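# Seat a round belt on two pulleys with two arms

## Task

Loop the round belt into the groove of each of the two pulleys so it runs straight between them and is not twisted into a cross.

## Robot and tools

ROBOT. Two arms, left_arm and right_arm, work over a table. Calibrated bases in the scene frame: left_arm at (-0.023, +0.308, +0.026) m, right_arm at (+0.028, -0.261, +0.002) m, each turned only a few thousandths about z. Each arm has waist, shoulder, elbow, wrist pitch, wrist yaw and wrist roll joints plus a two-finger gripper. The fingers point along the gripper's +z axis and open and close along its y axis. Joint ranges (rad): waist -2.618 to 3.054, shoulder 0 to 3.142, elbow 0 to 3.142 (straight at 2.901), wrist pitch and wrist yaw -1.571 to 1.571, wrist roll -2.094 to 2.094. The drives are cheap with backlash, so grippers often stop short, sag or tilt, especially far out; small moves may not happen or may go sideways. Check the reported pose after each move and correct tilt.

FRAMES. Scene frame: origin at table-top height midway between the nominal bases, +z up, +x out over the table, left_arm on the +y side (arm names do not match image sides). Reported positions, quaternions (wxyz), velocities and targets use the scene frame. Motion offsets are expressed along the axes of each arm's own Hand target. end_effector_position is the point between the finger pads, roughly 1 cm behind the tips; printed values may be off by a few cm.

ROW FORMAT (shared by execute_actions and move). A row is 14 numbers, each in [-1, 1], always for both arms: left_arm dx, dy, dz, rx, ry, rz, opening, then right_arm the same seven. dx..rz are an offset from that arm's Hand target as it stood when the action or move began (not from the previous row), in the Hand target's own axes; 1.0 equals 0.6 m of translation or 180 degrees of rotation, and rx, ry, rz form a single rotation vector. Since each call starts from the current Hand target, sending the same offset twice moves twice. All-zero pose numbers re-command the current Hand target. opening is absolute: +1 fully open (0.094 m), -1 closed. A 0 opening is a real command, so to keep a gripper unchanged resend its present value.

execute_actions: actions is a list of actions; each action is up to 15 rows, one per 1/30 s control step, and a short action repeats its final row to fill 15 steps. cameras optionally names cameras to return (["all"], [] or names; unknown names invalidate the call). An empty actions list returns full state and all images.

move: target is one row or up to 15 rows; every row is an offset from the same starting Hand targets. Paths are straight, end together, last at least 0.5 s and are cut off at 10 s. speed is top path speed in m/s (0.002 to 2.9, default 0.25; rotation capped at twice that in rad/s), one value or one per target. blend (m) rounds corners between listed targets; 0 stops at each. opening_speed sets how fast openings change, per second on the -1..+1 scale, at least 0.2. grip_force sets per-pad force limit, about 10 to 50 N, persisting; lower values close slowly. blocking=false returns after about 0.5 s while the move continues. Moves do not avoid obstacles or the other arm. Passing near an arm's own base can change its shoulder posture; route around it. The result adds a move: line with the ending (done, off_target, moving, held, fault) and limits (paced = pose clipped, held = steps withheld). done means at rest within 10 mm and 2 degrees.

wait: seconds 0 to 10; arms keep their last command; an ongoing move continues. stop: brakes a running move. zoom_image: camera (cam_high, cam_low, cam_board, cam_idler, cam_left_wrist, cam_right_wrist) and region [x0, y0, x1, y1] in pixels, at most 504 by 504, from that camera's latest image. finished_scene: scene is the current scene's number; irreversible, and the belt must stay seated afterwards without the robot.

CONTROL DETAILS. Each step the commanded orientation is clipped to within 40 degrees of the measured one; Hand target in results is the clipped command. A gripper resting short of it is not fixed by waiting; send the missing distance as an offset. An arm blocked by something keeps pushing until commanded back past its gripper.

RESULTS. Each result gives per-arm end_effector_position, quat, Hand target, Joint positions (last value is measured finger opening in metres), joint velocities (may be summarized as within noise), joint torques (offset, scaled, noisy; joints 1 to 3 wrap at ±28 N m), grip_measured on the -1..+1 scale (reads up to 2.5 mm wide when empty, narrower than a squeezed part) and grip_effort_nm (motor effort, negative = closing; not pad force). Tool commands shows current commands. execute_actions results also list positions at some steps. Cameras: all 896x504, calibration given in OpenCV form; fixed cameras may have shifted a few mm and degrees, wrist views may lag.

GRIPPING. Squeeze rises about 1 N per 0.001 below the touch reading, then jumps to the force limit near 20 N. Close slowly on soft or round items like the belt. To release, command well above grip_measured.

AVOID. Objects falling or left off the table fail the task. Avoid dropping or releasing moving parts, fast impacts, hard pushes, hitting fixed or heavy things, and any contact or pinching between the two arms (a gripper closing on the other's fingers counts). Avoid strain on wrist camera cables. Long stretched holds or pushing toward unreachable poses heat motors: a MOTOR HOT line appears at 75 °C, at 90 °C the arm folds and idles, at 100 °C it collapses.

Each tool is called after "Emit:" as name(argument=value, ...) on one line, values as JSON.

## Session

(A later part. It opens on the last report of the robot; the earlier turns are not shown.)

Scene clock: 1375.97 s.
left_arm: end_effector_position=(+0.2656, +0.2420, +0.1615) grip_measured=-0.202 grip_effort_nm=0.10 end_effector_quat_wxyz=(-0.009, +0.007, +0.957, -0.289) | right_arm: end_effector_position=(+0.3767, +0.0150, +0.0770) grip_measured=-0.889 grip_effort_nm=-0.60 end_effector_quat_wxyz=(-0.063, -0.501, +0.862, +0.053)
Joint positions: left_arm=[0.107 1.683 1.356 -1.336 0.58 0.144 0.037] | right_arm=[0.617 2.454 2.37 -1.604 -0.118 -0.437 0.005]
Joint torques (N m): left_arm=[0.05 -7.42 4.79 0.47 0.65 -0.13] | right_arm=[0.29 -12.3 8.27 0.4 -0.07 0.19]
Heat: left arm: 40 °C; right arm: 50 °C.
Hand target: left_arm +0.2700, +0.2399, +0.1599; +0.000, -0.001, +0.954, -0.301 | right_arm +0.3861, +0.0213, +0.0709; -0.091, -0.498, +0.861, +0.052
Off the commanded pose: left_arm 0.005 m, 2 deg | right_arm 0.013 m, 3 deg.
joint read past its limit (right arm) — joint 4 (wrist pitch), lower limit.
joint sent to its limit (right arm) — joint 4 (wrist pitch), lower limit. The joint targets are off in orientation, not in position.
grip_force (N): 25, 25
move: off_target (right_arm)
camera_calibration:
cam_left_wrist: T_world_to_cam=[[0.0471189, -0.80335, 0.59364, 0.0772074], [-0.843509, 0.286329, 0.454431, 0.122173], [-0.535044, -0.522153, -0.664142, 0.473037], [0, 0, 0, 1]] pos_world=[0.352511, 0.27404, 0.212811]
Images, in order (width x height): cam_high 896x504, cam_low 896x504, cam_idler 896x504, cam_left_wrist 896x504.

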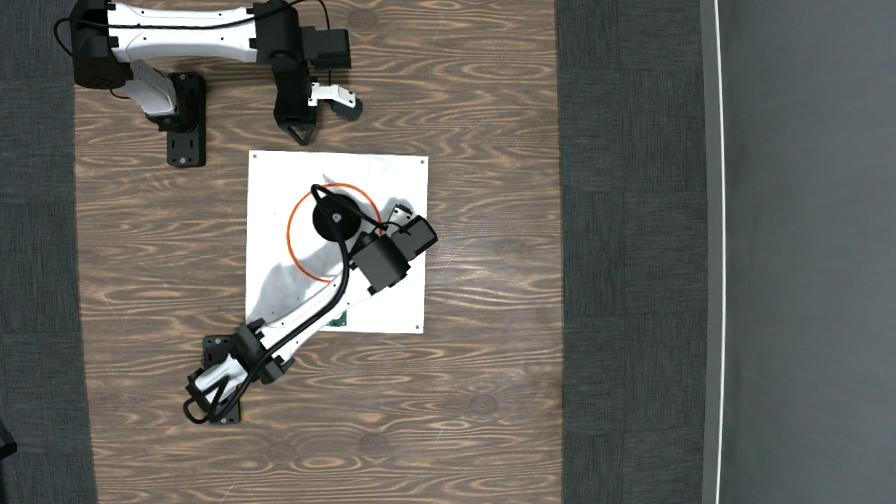

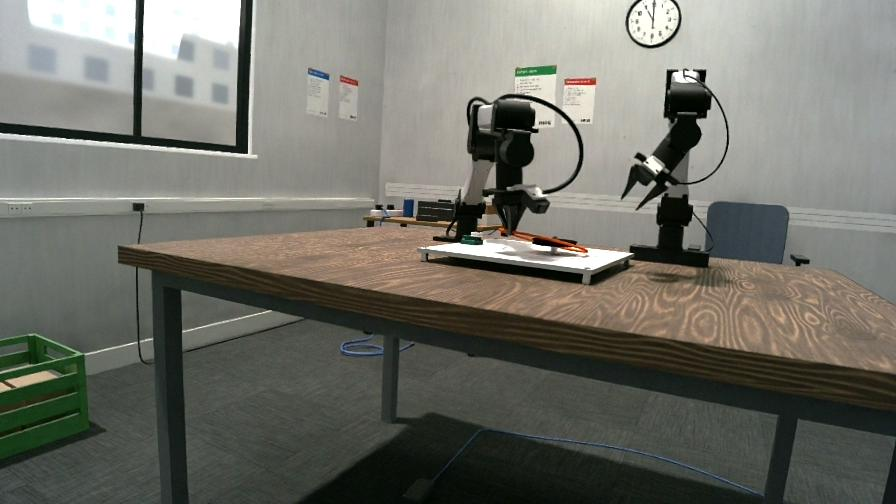

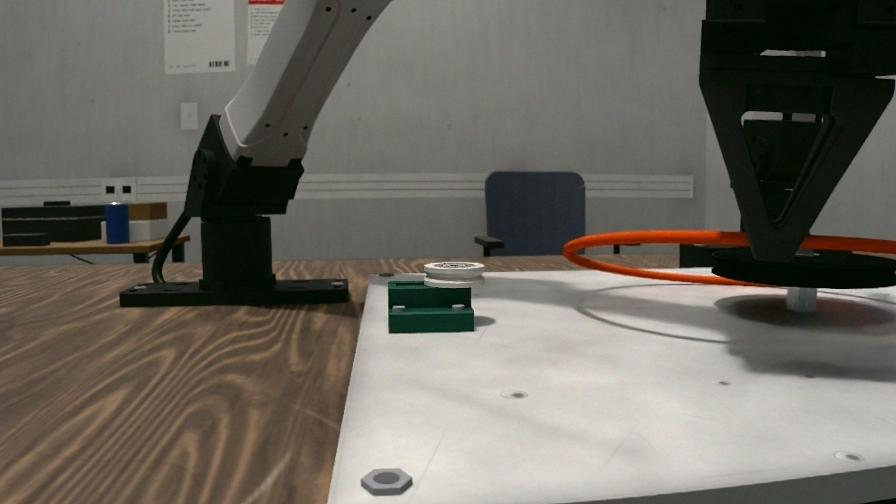

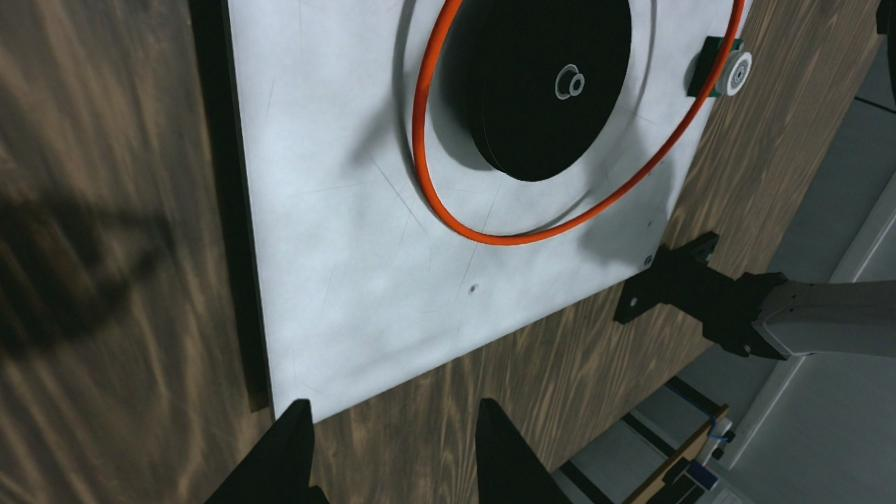

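Emit:
move(target=[[-0.05,0.0075,0.127,0,0,0,-0.5,0,0,0,0,0,0,-0.95]], speed=0.15, cameras=["cam_high","cam_left_wrist","cam_low","cam_idler"])

Scene clock: 1396.80 s.
left_arm: end_effector_position=(+0.2972, +0.2048, +0.1002) grip_measured=-0.498 grip_effort_nm=-0.12 end_effector_quat_wxyz=(-0.001, +0.004, +0.957, -0.289) | right_arm: end_effector_position=(+0.3767, +0.0150, +0.0770) grip_measured=-0.889 grip_effort_nm=-0.60 end_effector_quat_wxyz=(-0.063, -0.501, +0.862, +0.053)
Joint positions: left_arm=[-0.017 1.803 1.25 -1.009 0.586 -0.019 0.024] | right_arm=[0.617 2.454 2.37 -1.604 -0.118 -0.437 0.005]
Joint torques (N m): left_arm=[-0.49 -7.38 4.96 0.7 0.62 -0.12] | right_arm=[0.28 -12.3 8.25 0.4 -0.07 0.19]
Heat: left arm: 40 °C; right arm: 50 °C.
Hand target: left_arm +0.3001, +0.2000, +0.0950; +0.000, -0.001, +0.954, -0.301 | right_arm +0.3861, +0.0213, +0.0709; -0.091, -0.498, +0.861, +0.052
Off the commanded pose: left_arm 0.008 m, 2 deg | right_arm 0.013 m, 3 deg.
joint read past its limit (right arm) — joint 4 (wrist pitch), lower limit.
joint sent to its limit (right arm) — joint 4 (wrist pitch), lower limit. The joint targets are off in orientation, not in position.
grip_force (N): 25, 25
move: off_target (right_arm)
camera_calibration:
cam_left_wrist: T_world_to_cam=[[0.0494793, -0.802769, 0.594233, 0.0814274], [-0.852009, 0.27654, 0.44453, 0.192826], [-0.521184, -0.528287, -0.670283, 0.427601], [0, 0, 0, 1]] pos_world=[0.383119, 0.237939, 0.15251]
Images, in order (width x height): cam_high 896x504, cam_low 896x504, cam_idler 896x504, cam_left_wrist 896x504.

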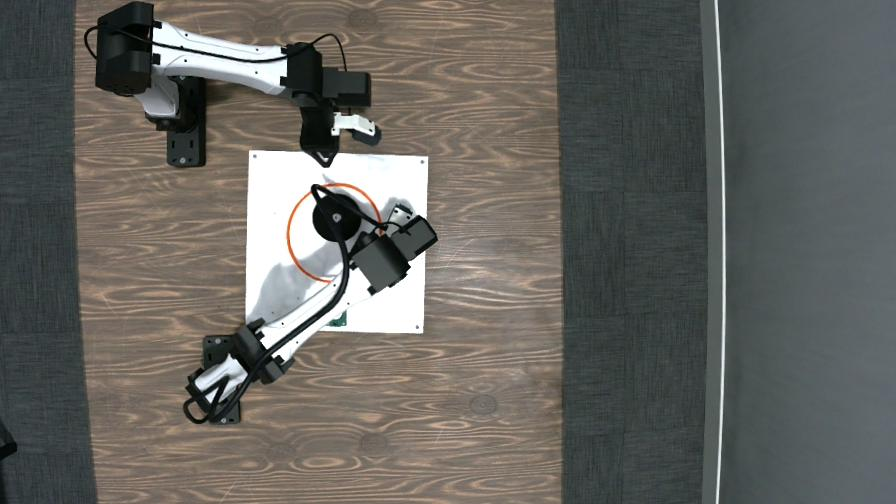

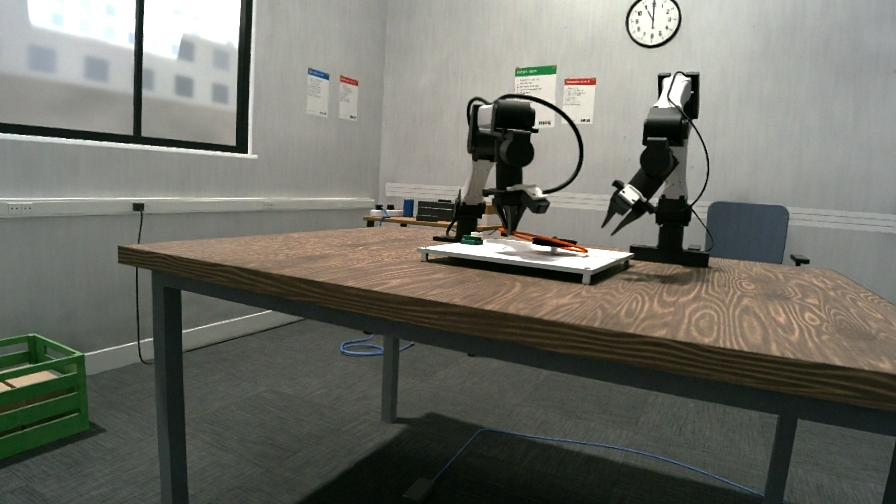

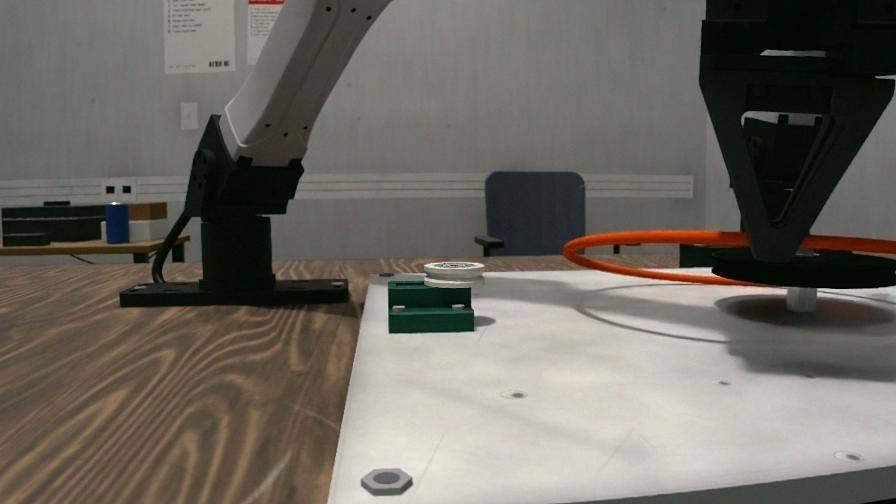

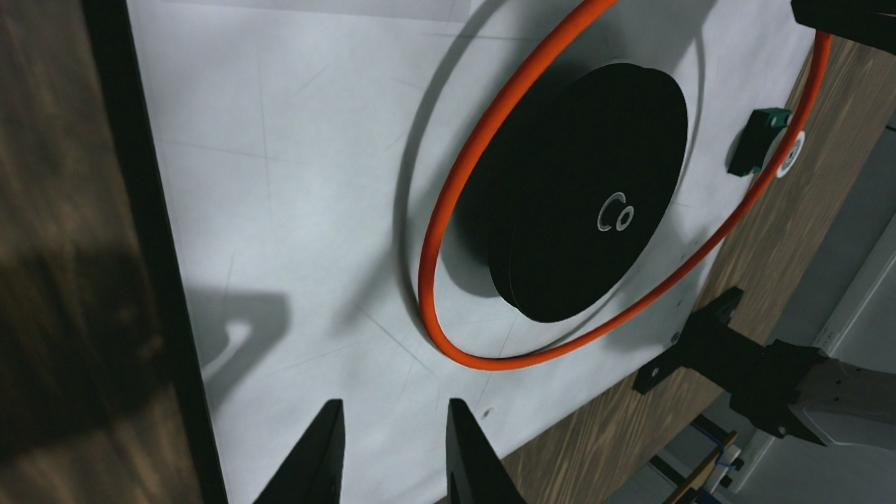

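Emit:
move(target=[[-0.0067,-0.0082,0.0727,0,0,0,-0.5,0,0,0,0,0,0,-0.95]], speed=0.1, cameras=["cam_left_wrist","cam_idler","cam_low"])

Emit:
zoom_image(camera="cam_left_wrist", region=[240, 200, 660, 504])

Emit:
zoom_image(camera="cam_low", region=[460, 180, 700, 290])

Scene clock: 1409.83 s.
left_arm: end_effector_position=(+0.3023, +0.1751, +0.0682) grip_measured=-0.498 grip_effort_nm=-0.12 end_effector_quat_wxyz=(+0.000, +0.004, +0.957, -0.291) | right_arm: end_effector_position=(+0.3767, +0.0150, +0.0770) grip_measured=-0.889 grip_effort_nm=-0.60 end_effector_quat_wxyz=(-0.063, -0.501, +0.862, +0.053)
Joint positions: left_arm=[-0.106 1.855 1.179 -0.823 0.586 -0.126 0.024] | right_arm=[0.617 2.454 2.37 -1.604 -0.118 -0.437 0.005]
Joint torques (N m): left_arm=[-0.31 -7.66 4.67 0.81 0.56 -0.13] | right_arm=[0.28 -12.3 8.25 0.4 -0.07 0.19]
Heat: left arm: 40 °C; right arm: 51 °C.
Hand target: left_arm +0.3041, +0.1710, +0.0620; +0.000, -0.001, +0.954, -0.301 | right_arm +0.3861, +0.0213, +0.0709; -0.091, -0.498, +0.861, +0.052
Off the commanded pose: left_arm 0.008 m, 1 deg | right_arm 0.013 m, 3 deg.
joint read past its limit (right arm) — joint 4 (wrist pitch), lower limit.
joint sent to its limit (right arm) — joint 4 (wrist pitch), lower limit. The joint targets are off in orientation, not in position.
grip_force (N): 25, 25
move: off_target (right_arm)
camera_calibration:
cam_left_wrist: T_world_to_cam=[[0.0483868, -0.800472, 0.597413, 0.0759386], [-0.853193, 0.277869, 0.441419, 0.219928], [-0.519346, -0.531068, -0.669512, 0.392907], [0, 0, 0, 1]] pos_world=[0.388021, 0.208336, 0.120609]
Images, in order (width x height): cam_low 896x504, cam_idler 896x504, cam_left_wrist 896x504.

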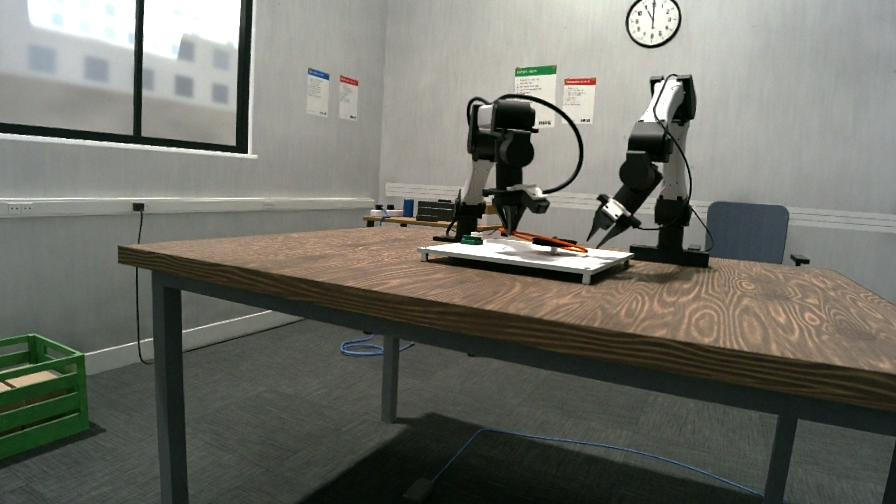

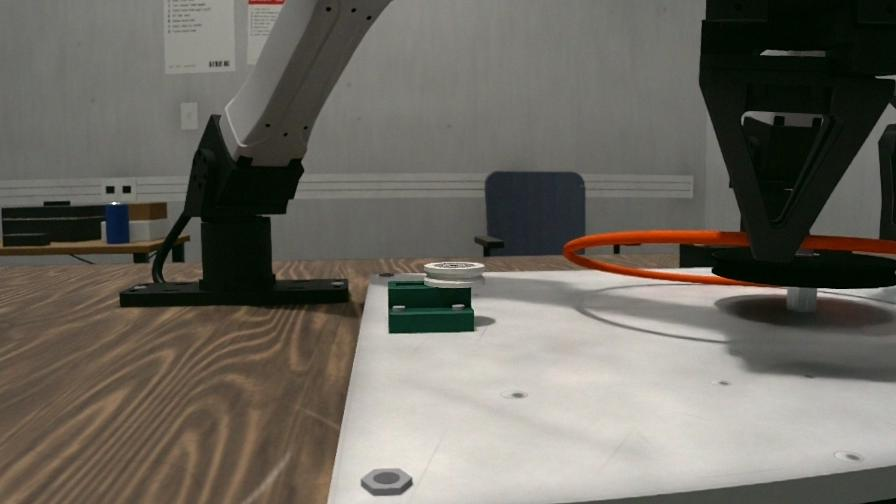

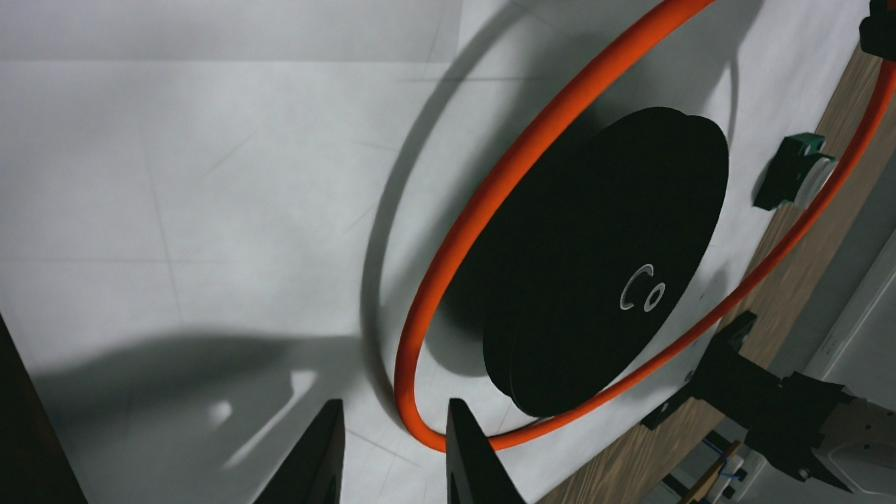

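Scaled by 1.200 from the camera's 896x504 image, which has a finer 1280x720 frame.

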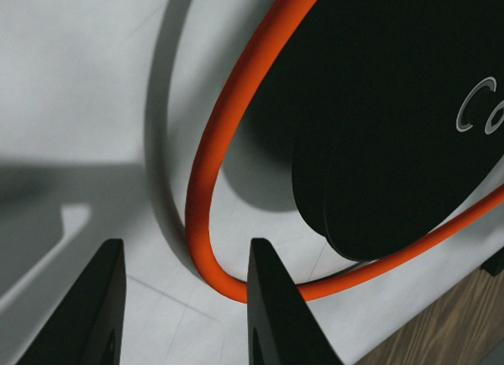

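Scaled by 2.100 from the camera's 896x504 image, which has a finer 1280x720 frame.

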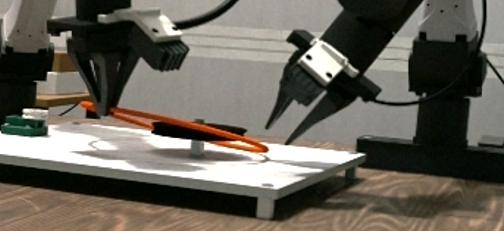

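Emit:
move(target=[[0,0,0,0,0,0,-0.5,0.0035,0.006,-0.0326,-0.0163,-0.0283,-0.007,-0.95]], speed=0.1, cameras=["cam_left_wrist","cam_idler","cam_low"])

Emit:
zoom_image(camera="cam_low", region=[460, 180, 700, 290])

Scene clock: 1437.53 s.
left_arm: end_effector_position=(+0.3023, +0.1751, +0.0682) grip_measured=-0.498 grip_effort_nm=-0.12 end_effector_quat_wxyz=(+0.000, +0.004, +0.957, -0.291) | right_arm: end_effector_position=(+0.3798, +0.0119, +0.0782) grip_measured=-0.889 grip_effort_nm=-0.60 end_effector_quat_wxyz=(-0.064, -0.491, +0.865, +0.078)
Joint positions: left_arm=[-0.106 1.855 1.179 -0.823 0.586 -0.126 0.024] | right_arm=[0.589 2.454 2.37 -1.604 -0.165 -0.448 0.005]
Joint torques (N m): left_arm=[-0.43 -7.6 4.9 0.87 0.58 -0.15] | right_arm=[0.08 -17.2 7.09 0.4 -0.43 -0.15]
Heat: left arm: 39 °C; right arm: 51 °C.
Hand target: left_arm +0.3041, +0.1710, +0.0620; +0.000, -0.001, +0.954, -0.301 | right_arm +0.3861, +0.0214, +0.0909; -0.064, -0.502, +0.857, +0.097
Off the commanded pose: left_arm 0.008 m, 1 deg | right_arm 0.017 m, 3 deg.
joint read past its limit (right arm) — joint 4 (wrist pitch), lower limit.
joint sent to its limit (right arm) — joint 4 (wrist pitch), lower limit. The joint targets are off in orientation, not in position.
grip_force (N): 25, 25
move: off_target (right_arm)
camera_calibration:
cam_left_wrist: T_world_to_cam=[[0.0483868, -0.800472, 0.597413, 0.0759386], [-0.853193, 0.277869, 0.441419, 0.219928], [-0.519346, -0.531068, -0.669512, 0.392907], [0, 0, 0, 1]] pos_world=[0.388021, 0.208336, 0.120609]
Images, in order (width x height): cam_low 896x504, cam_idler 896x504, cam_left_wrist 896x504.

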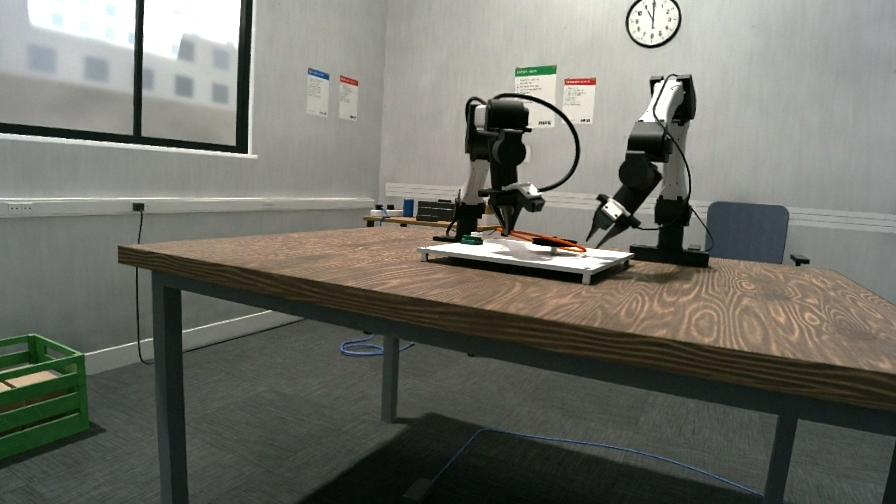

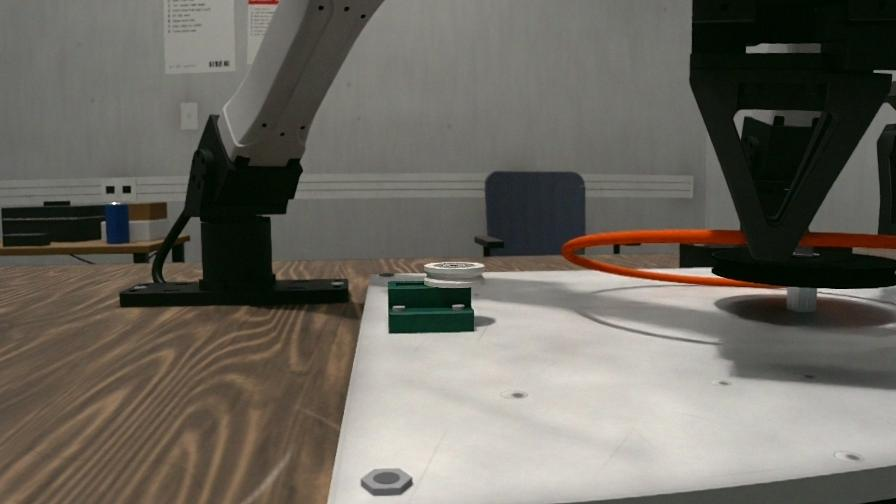

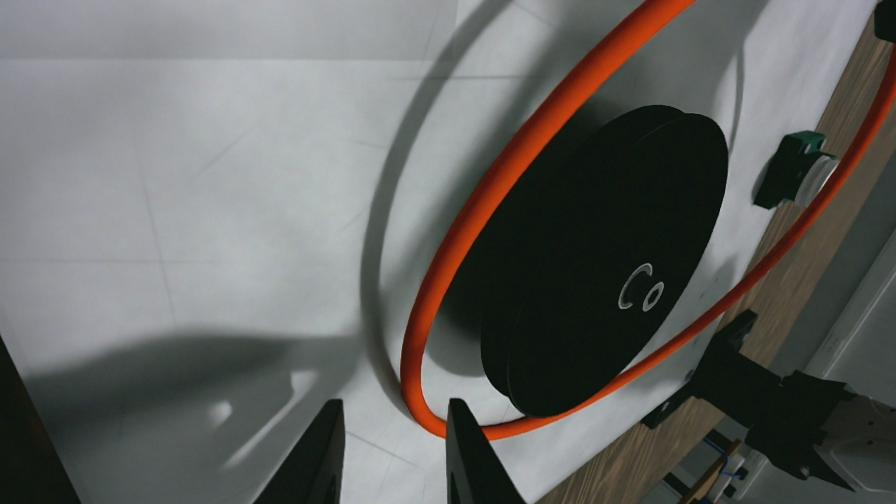

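Scaled by 2.100 from the camera's 896x504 image, which has a finer 1280x720 frame.

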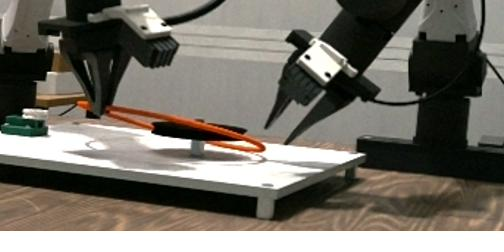

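Emit:
move(target=[[0,0,0,0,0,0,-0.5,0.0035,0.006,-0.0326,0,0,0,-0.95]], speed=0.1, cameras=["cam_left_wrist","cam_idler","cam_low"])

Emit:
zoom_image(camera="cam_low", region=[460, 180, 700, 290])

Scene clock: 1450.63 s.
left_arm: end_effector_position=(+0.3023, +0.1751, +0.0682) grip_measured=-0.498 grip_effort_nm=-0.12 end_effector_quat_wxyz=(+0.000, +0.004, +0.957, -0.291) | right_arm: end_effector_position=(+0.3804, +0.0126, +0.0899) grip_measured=-0.889 grip_effort_nm=-0.60 end_effector_quat_wxyz=(-0.050, -0.493, +0.865, +0.080)
Joint positions: left_arm=[-0.106 1.855 1.179 -0.823 0.586 -0.126 0.024] | right_arm=[0.589 2.426 2.37 -1.604 -0.167 -0.448 0.005]
Joint torques (N m): left_arm=[-0.51 -7.54 4.77 0.86 0.55 -0.14] | right_arm=[-0.18 -19.36 6.23 0.47 -0.44 -0.11]
Heat: left arm: 39 °C; right arm: 55 °C.
Hand target: left_arm +0.3041, +0.1710, +0.0620; +0.000, -0.001, +0.954, -0.301 | right_arm +0.3860, +0.0193, +0.1107; -0.065, -0.502, +0.857, +0.097
Off the commanded pose: left_arm 0.008 m, 1 deg | right_arm 0.023 m, 3 deg.
joint read past its limit (right arm) — joint 4 (wrist pitch), lower limit.
joint sent to its limit (right arm) — joint 4 (wrist pitch), lower limit. The joint targets are off in orientation, not in position.
grip_force (N): 25, 25
move: off_target (right_arm)
camera_calibration:
cam_left_wrist: T_world_to_cam=[[0.0483868, -0.800472, 0.597413, 0.0759386], [-0.853193, 0.277869, 0.441419, 0.219928], [-0.519346, -0.531068, -0.669512, 0.392907], [0, 0, 0, 1]] pos_world=[0.388021, 0.208336, 0.120609]
Images, in order (width x height): cam_low 896x504, cam_idler 896x504, cam_left_wrist 896x504.

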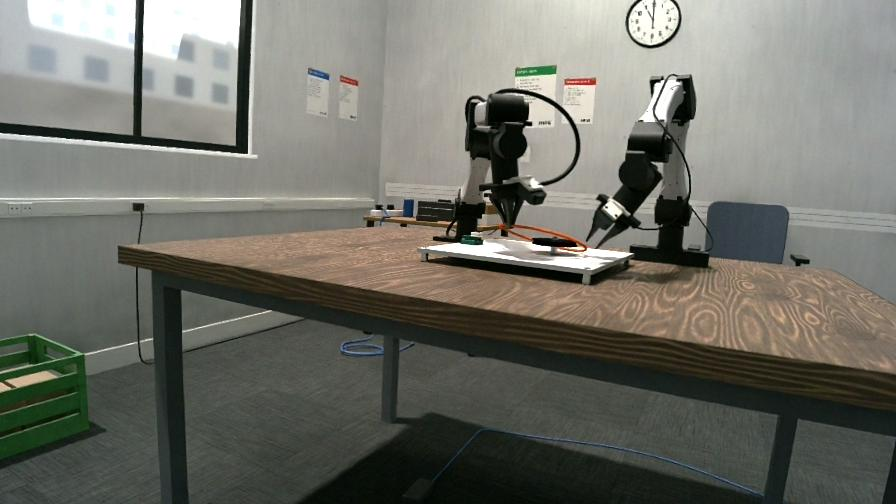

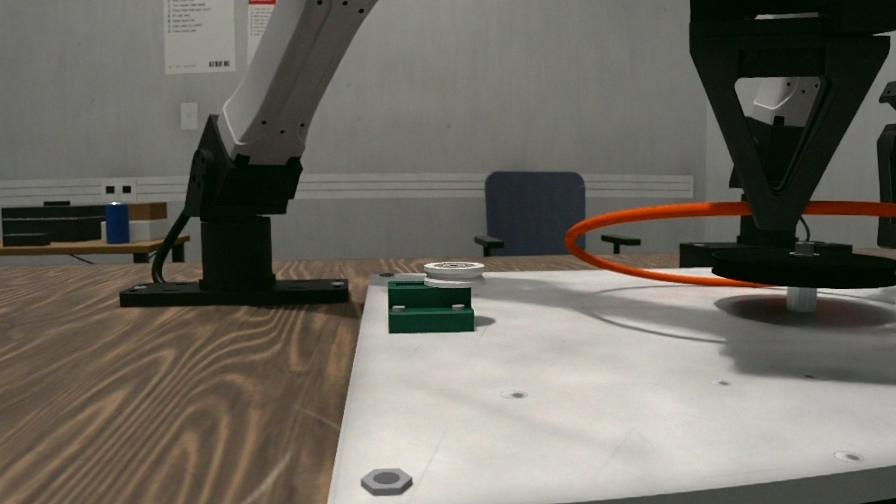

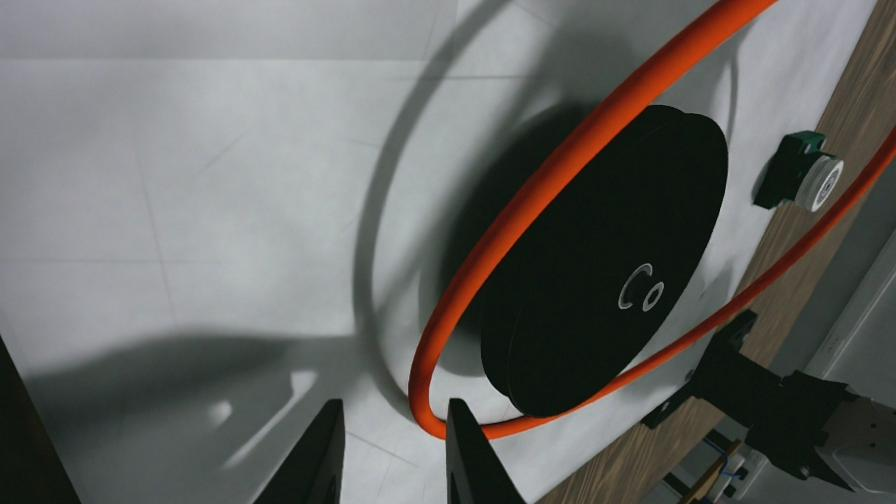

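Scaled by 2.100 from the camera's 896x504 image, which has a finer 1280x720 frame.

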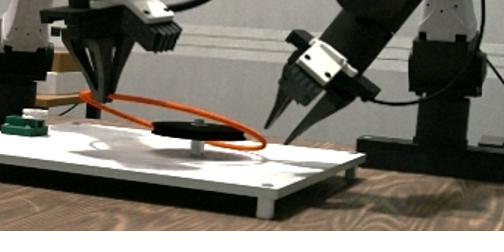

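Emit:
move(target=[[0,0,0,0,0,0,-0.5,0.0035,0.006,-0.0326,0,0,0,-0.95]], speed=0.1, cameras=["cam_left_wrist","cam_idler","cam_low"])

Emit:
zoom_image(camera="cam_low", region=[460, 180, 700, 290])

Scene clock: 1472.13 s.
left_arm: end_effector_position=(+0.3023, +0.1751, +0.0682) grip_measured=-0.498 grip_effort_nm=-0.12 end_effector_quat_wxyz=(+0.000, +0.004, +0.957, -0.291) | right_arm: end_effector_position=(+0.3816, +0.0123, +0.1111) grip_measured=-0.889 grip_effort_nm=-0.60 end_effector_quat_wxyz=(-0.026, -0.494, +0.865, +0.082)
Joint positions: left_arm=[-0.106 1.855 1.179 -0.823 0.586 -0.126 0.024] | right_arm=[0.586 2.376 2.37 -1.604 -0.168 -0.448 0.005]
Joint torques (N m): left_arm=[-0.58 -7.62 4.64 0.86 0.56 -0.08] | right_arm=[-0.34 -18.81 5.79 0.59 -0.44 -0.07]
Heat: left arm: 38 °C; right arm: 63 °C.
Hand target: left_arm +0.3041, +0.1710, +0.0620; +0.000, -0.001, +0.954, -0.301 | right_arm +0.3861, +0.0171, +0.1307; -0.064, -0.502, +0.857, +0.097
Off the commanded pose: left_arm 0.008 m, 1 deg | right_arm 0.021 m, 5 deg.
joint read past its limit (right arm) — joint 4 (wrist pitch), lower limit.
joint sent to its limit (right arm) — joint 4 (wrist pitch), lower limit. The joint targets are off in orientation, not in position.
grip_force (N): 25, 25
move: off_target (right_arm)
camera_calibration:
cam_left_wrist: T_world_to_cam=[[0.0483868, -0.800472, 0.597413, 0.0759386], [-0.853193, 0.277869, 0.441419, 0.219928], [-0.519346, -0.531068, -0.669512, 0.392907], [0, 0, 0, 1]] pos_world=[0.388021, 0.208336, 0.120609]
Images, in order (width x height): cam_low 896x504, cam_idler 896x504, cam_left_wrist 896x504.

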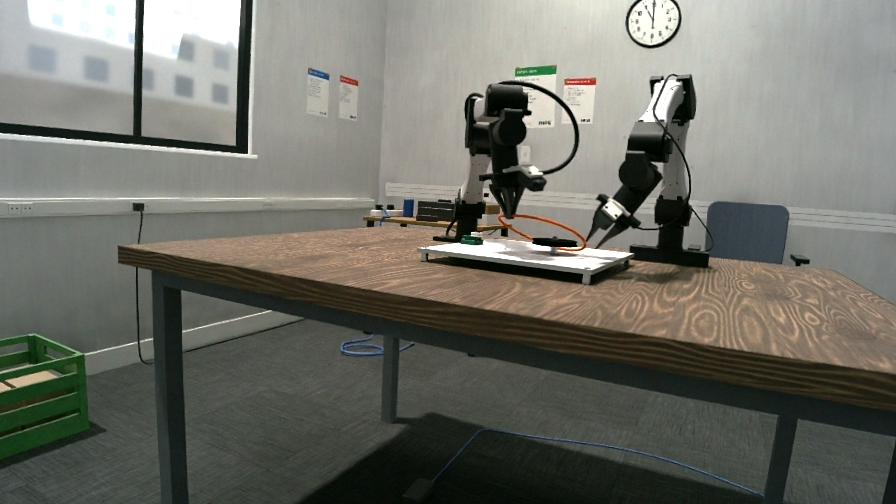

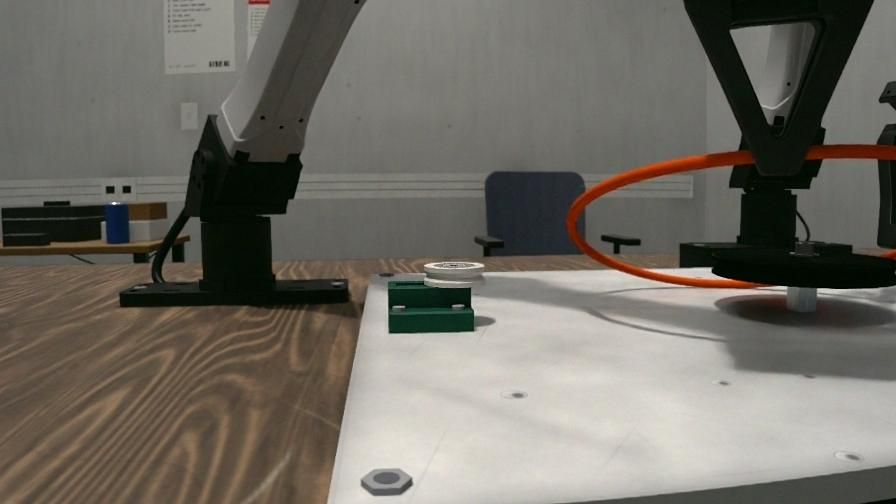

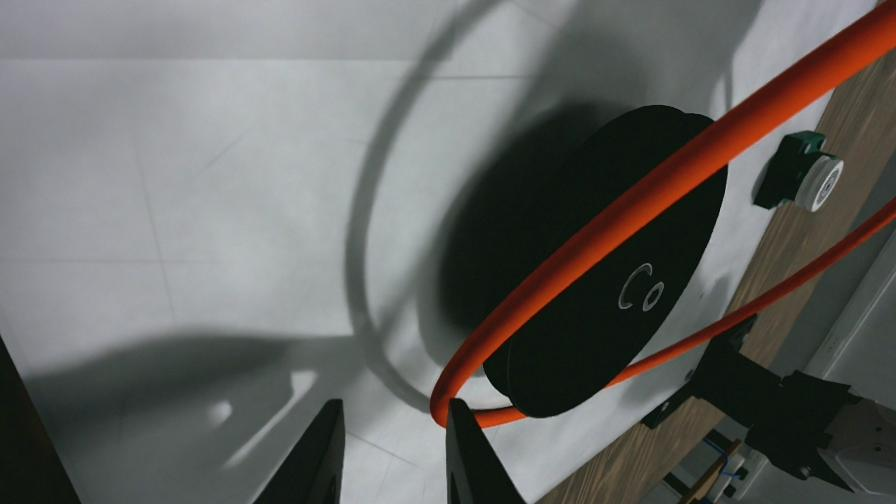

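Scaled by 2.100 from the camera's 896x504 image, which has a finer 1280x720 frame.

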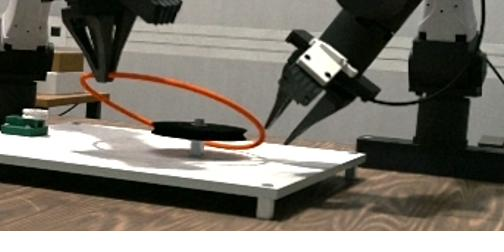

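Emit:
move(target=[[0.0067,-0.0377,-0.0508,-0.1944,0,0,-0.3,-0.0019,-0.0357,0.1508,0,0,0,-0.95]], speed=0.1, cameras=["all"])

Scene clock: 1510.33 s.
left_arm: end_effector_position=(+0.2977, +0.1689, +0.0996) grip_measured=-0.302 grip_effort_nm=0.11 end_effector_quat_wxyz=(+0.003, +0.009, +1.000, -0.013) | right_arm: end_effector_position=(+0.3847, +0.0134, +0.0514) grip_measured=-0.889 grip_effort_nm=-0.60 end_effector_quat_wxyz=(-0.061, -0.497, +0.862, +0.080)
Joint positions: left_arm=[-0.394 1.87 1.453 -1.138 0.021 -0.382 0.033] | right_arm=[0.584 2.459 2.272 -1.497 -0.168 -0.466 0.005]
Joint torques (N m): left_arm=[-0.79 -7.87 8.77 0.17 -0.11 -0.18] | right_arm=[-0.06 -12.64 4.97 0.44 -0.4 -0.15]
Heat: left arm: 39 °C; right arm: 76 °C. Fold the right arm in close to its base, or ease its load, before you think long.
Hand target: left_arm +0.3001, +0.1698, +0.1000; +0.000, -0.001, +1.000, +0.000 | right_arm +0.3860, +0.0170, +0.0377; -0.064, -0.502, +0.857, +0.097
Off the commanded pose: left_arm 0.003 m, 2 deg | right_arm 0.014 m, 2 deg.
MOTOR HOT: joint 2 (shoulder) of the right arm reports 76 °C; the controller's stop level is 90 °C. To cool a motor, set the load down, stop pushing, or move to a pose that needs little force.
grip_force (N): 25, 25
move: off_target (right_arm)
camera_calibration:
cam_left_wrist: T_world_to_cam=[[0.0372891, -0.996295, 0.0774908, 0.140628], [-0.857788, 0.00786892, 0.513944, 0.243583], [-0.51265, -0.0856352, -0.854316, 0.349433], [0, 0, 0, 1]] pos_world=[0.382836, 0.168114, 0.162441]
cam_right_wrist: T_world_to_cam=[[0.877742, -0.454349, -0.152106, -0.33256], [-0.306091, -0.775967, 0.551529, 0.135239], [-0.368616, -0.437542, -0.820171, 0.295126], [0, 0, 0, 1]] pos_world=[0.442085, 0.0829721, 0.116881]

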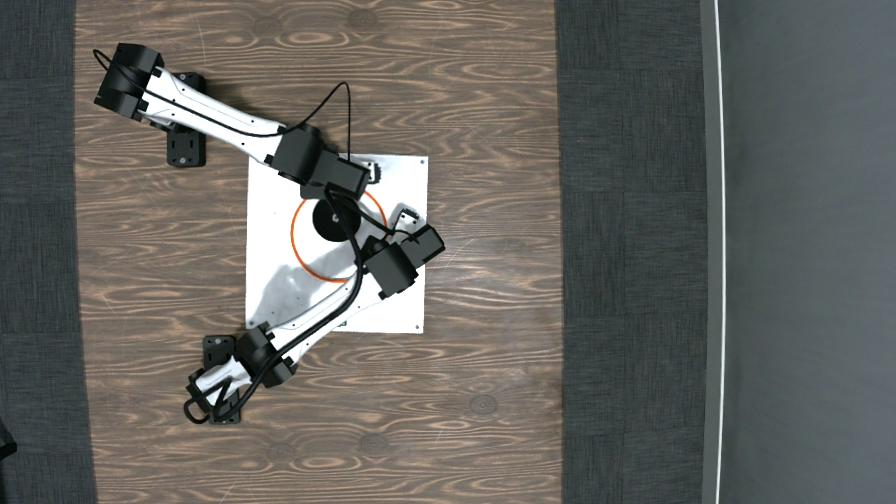

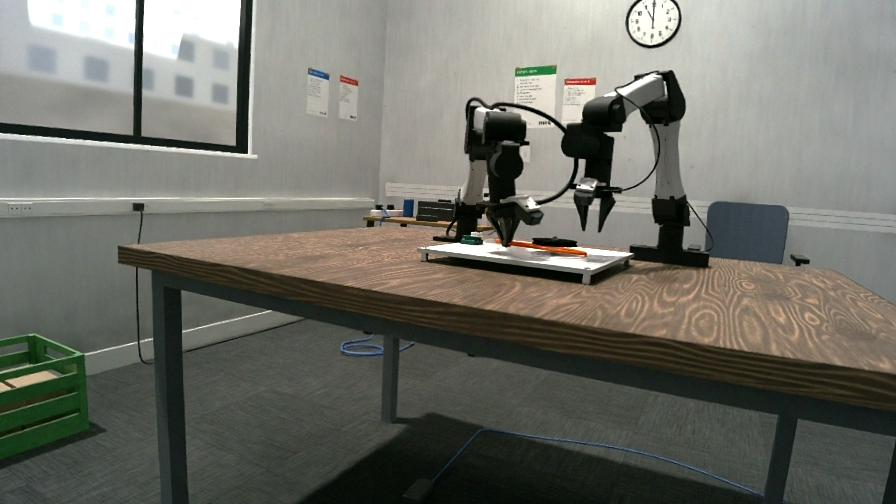

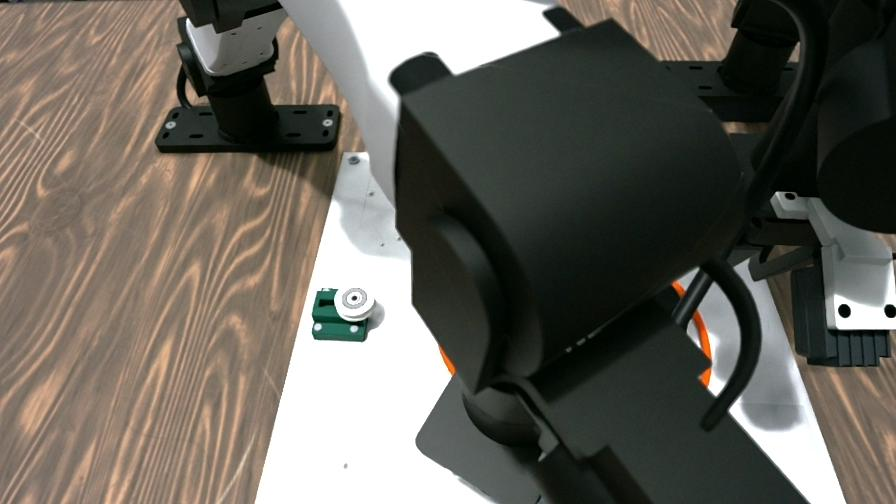

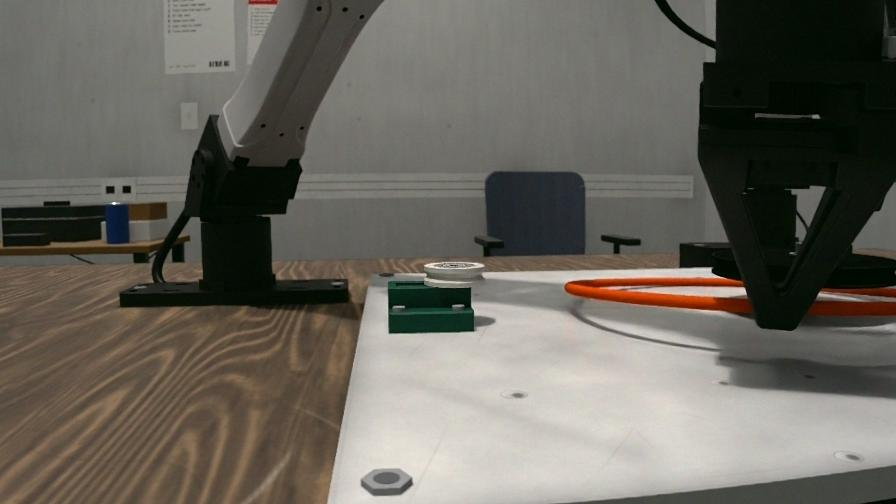

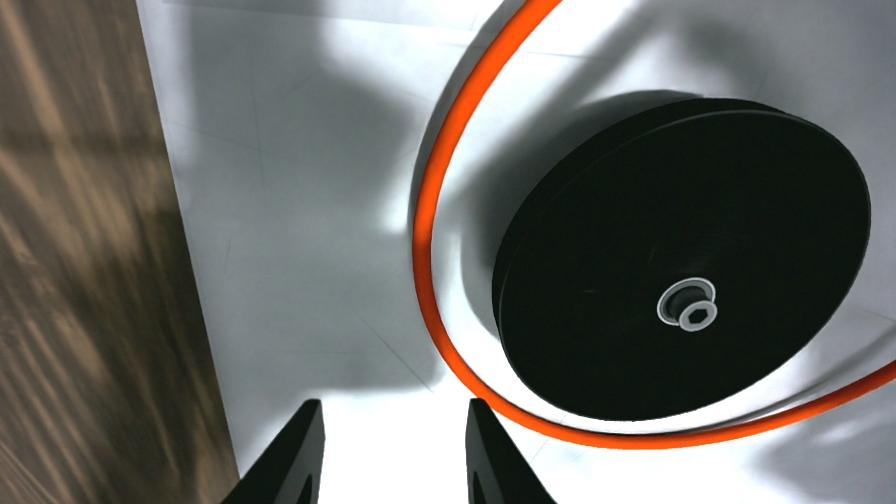

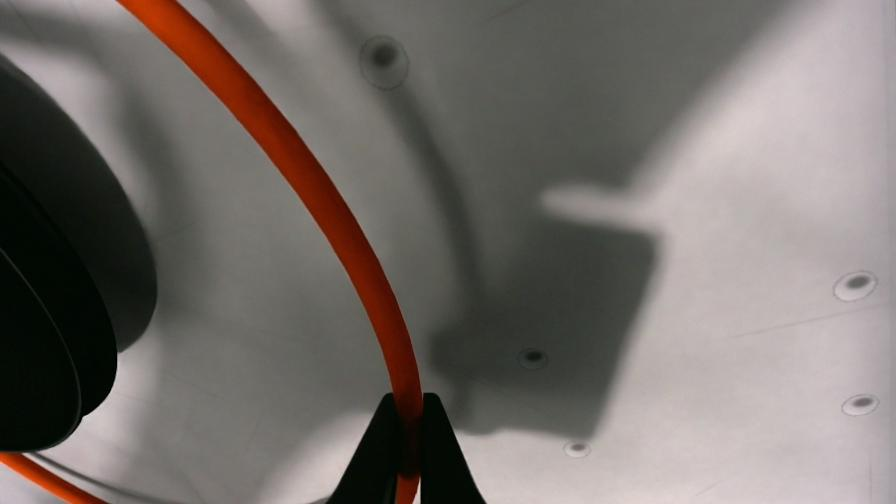

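Emit:
move(target=[[0,0,0,0,0,0,-0.3,0,0,0,0,0,0,-0.5],[0,0,0,0,0,0,-0.3,0.001,0.0192,-0.081,0,0,0,-0.5],[0,0,0,0,0,0,-0.3,0.3752,0.0362,-0.2265,0,0,0,-0.5]], speed=[0.1,0.1,0.2], cameras=["cam_high","cam_idler","cam_left_wrist"])

Scene clock: 1529.07 s.
left_arm: end_effector_position=(+0.2977, +0.1689, +0.0996) grip_measured=-0.302 grip_effort_nm=0.11 end_effector_quat_wxyz=(+0.003, +0.009, +1.000, -0.013) | right_arm: end_effector_position=(+0.2932, -0.1771, +0.1772) grip_measured=-0.503 grip_effort_nm=0.12 end_effector_quat_wxyz=(+0.000, -0.491, +0.867, +0.087)
Joint positions: left_arm=[-0.394 1.87 1.453 -1.138 0.021 -0.382 0.033] | right_arm=[0.197 1.654 1.59 -1.561 -0.165 -0.831 0.023]
Joint torques (N m): left_arm=[-0.77 -7.76 8.88 0.11 -0.09 -0.15] | right_arm=[0.39 -9.28 4.74 0.09 0.11 -0.16]
Heat: left arm: 41 °C; right arm: 68 °C.
Hand target: left_arm +0.3001, +0.1698, +0.1000; +0.000, -0.001, +1.000, +0.000 | right_arm +0.2860, -0.1828, +0.1779; -0.064, -0.502, +0.857, +0.097
Off the commanded pose: left_arm 0.003 m, 2 deg | right_arm 0.009 m, 8 deg.
MOTOR HOT: cleared for the motors of the right arm.
joint sent to its limit (right arm) — joint 4 (wrist pitch), lower limit. The joint targets are off in orientation, not in position.
grip_force (N): 25, 25
move: off_target (right_arm)
camera_calibration:
cam_left_wrist: T_world_to_cam=[[0.0372891, -0.996295, 0.0774908, 0.140628], [-0.857788, 0.00786892, 0.513944, 0.243583], [-0.51265, -0.0856352, -0.854316, 0.349433], [0, 0, 0, 1]] pos_world=[0.382836, 0.168114, 0.162441]
Images, in order (width x height): cam_high 896x504, cam_idler 896x504, cam_left_wrist 896x504.

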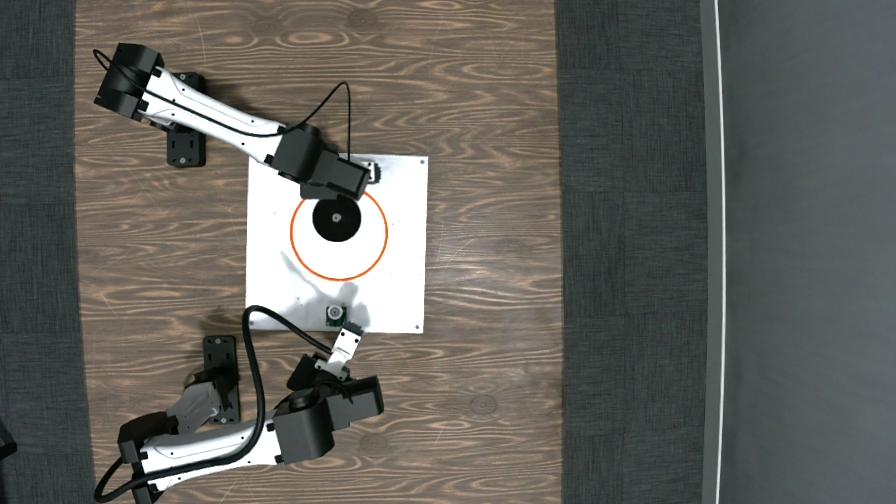

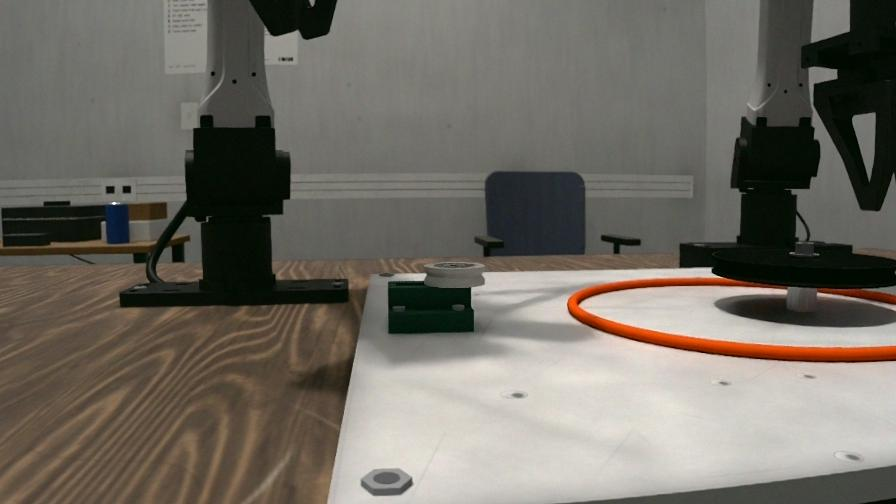

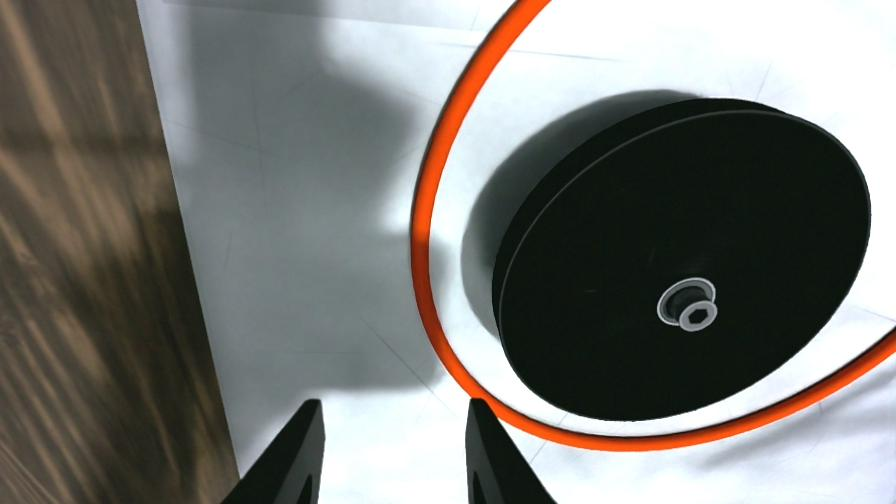

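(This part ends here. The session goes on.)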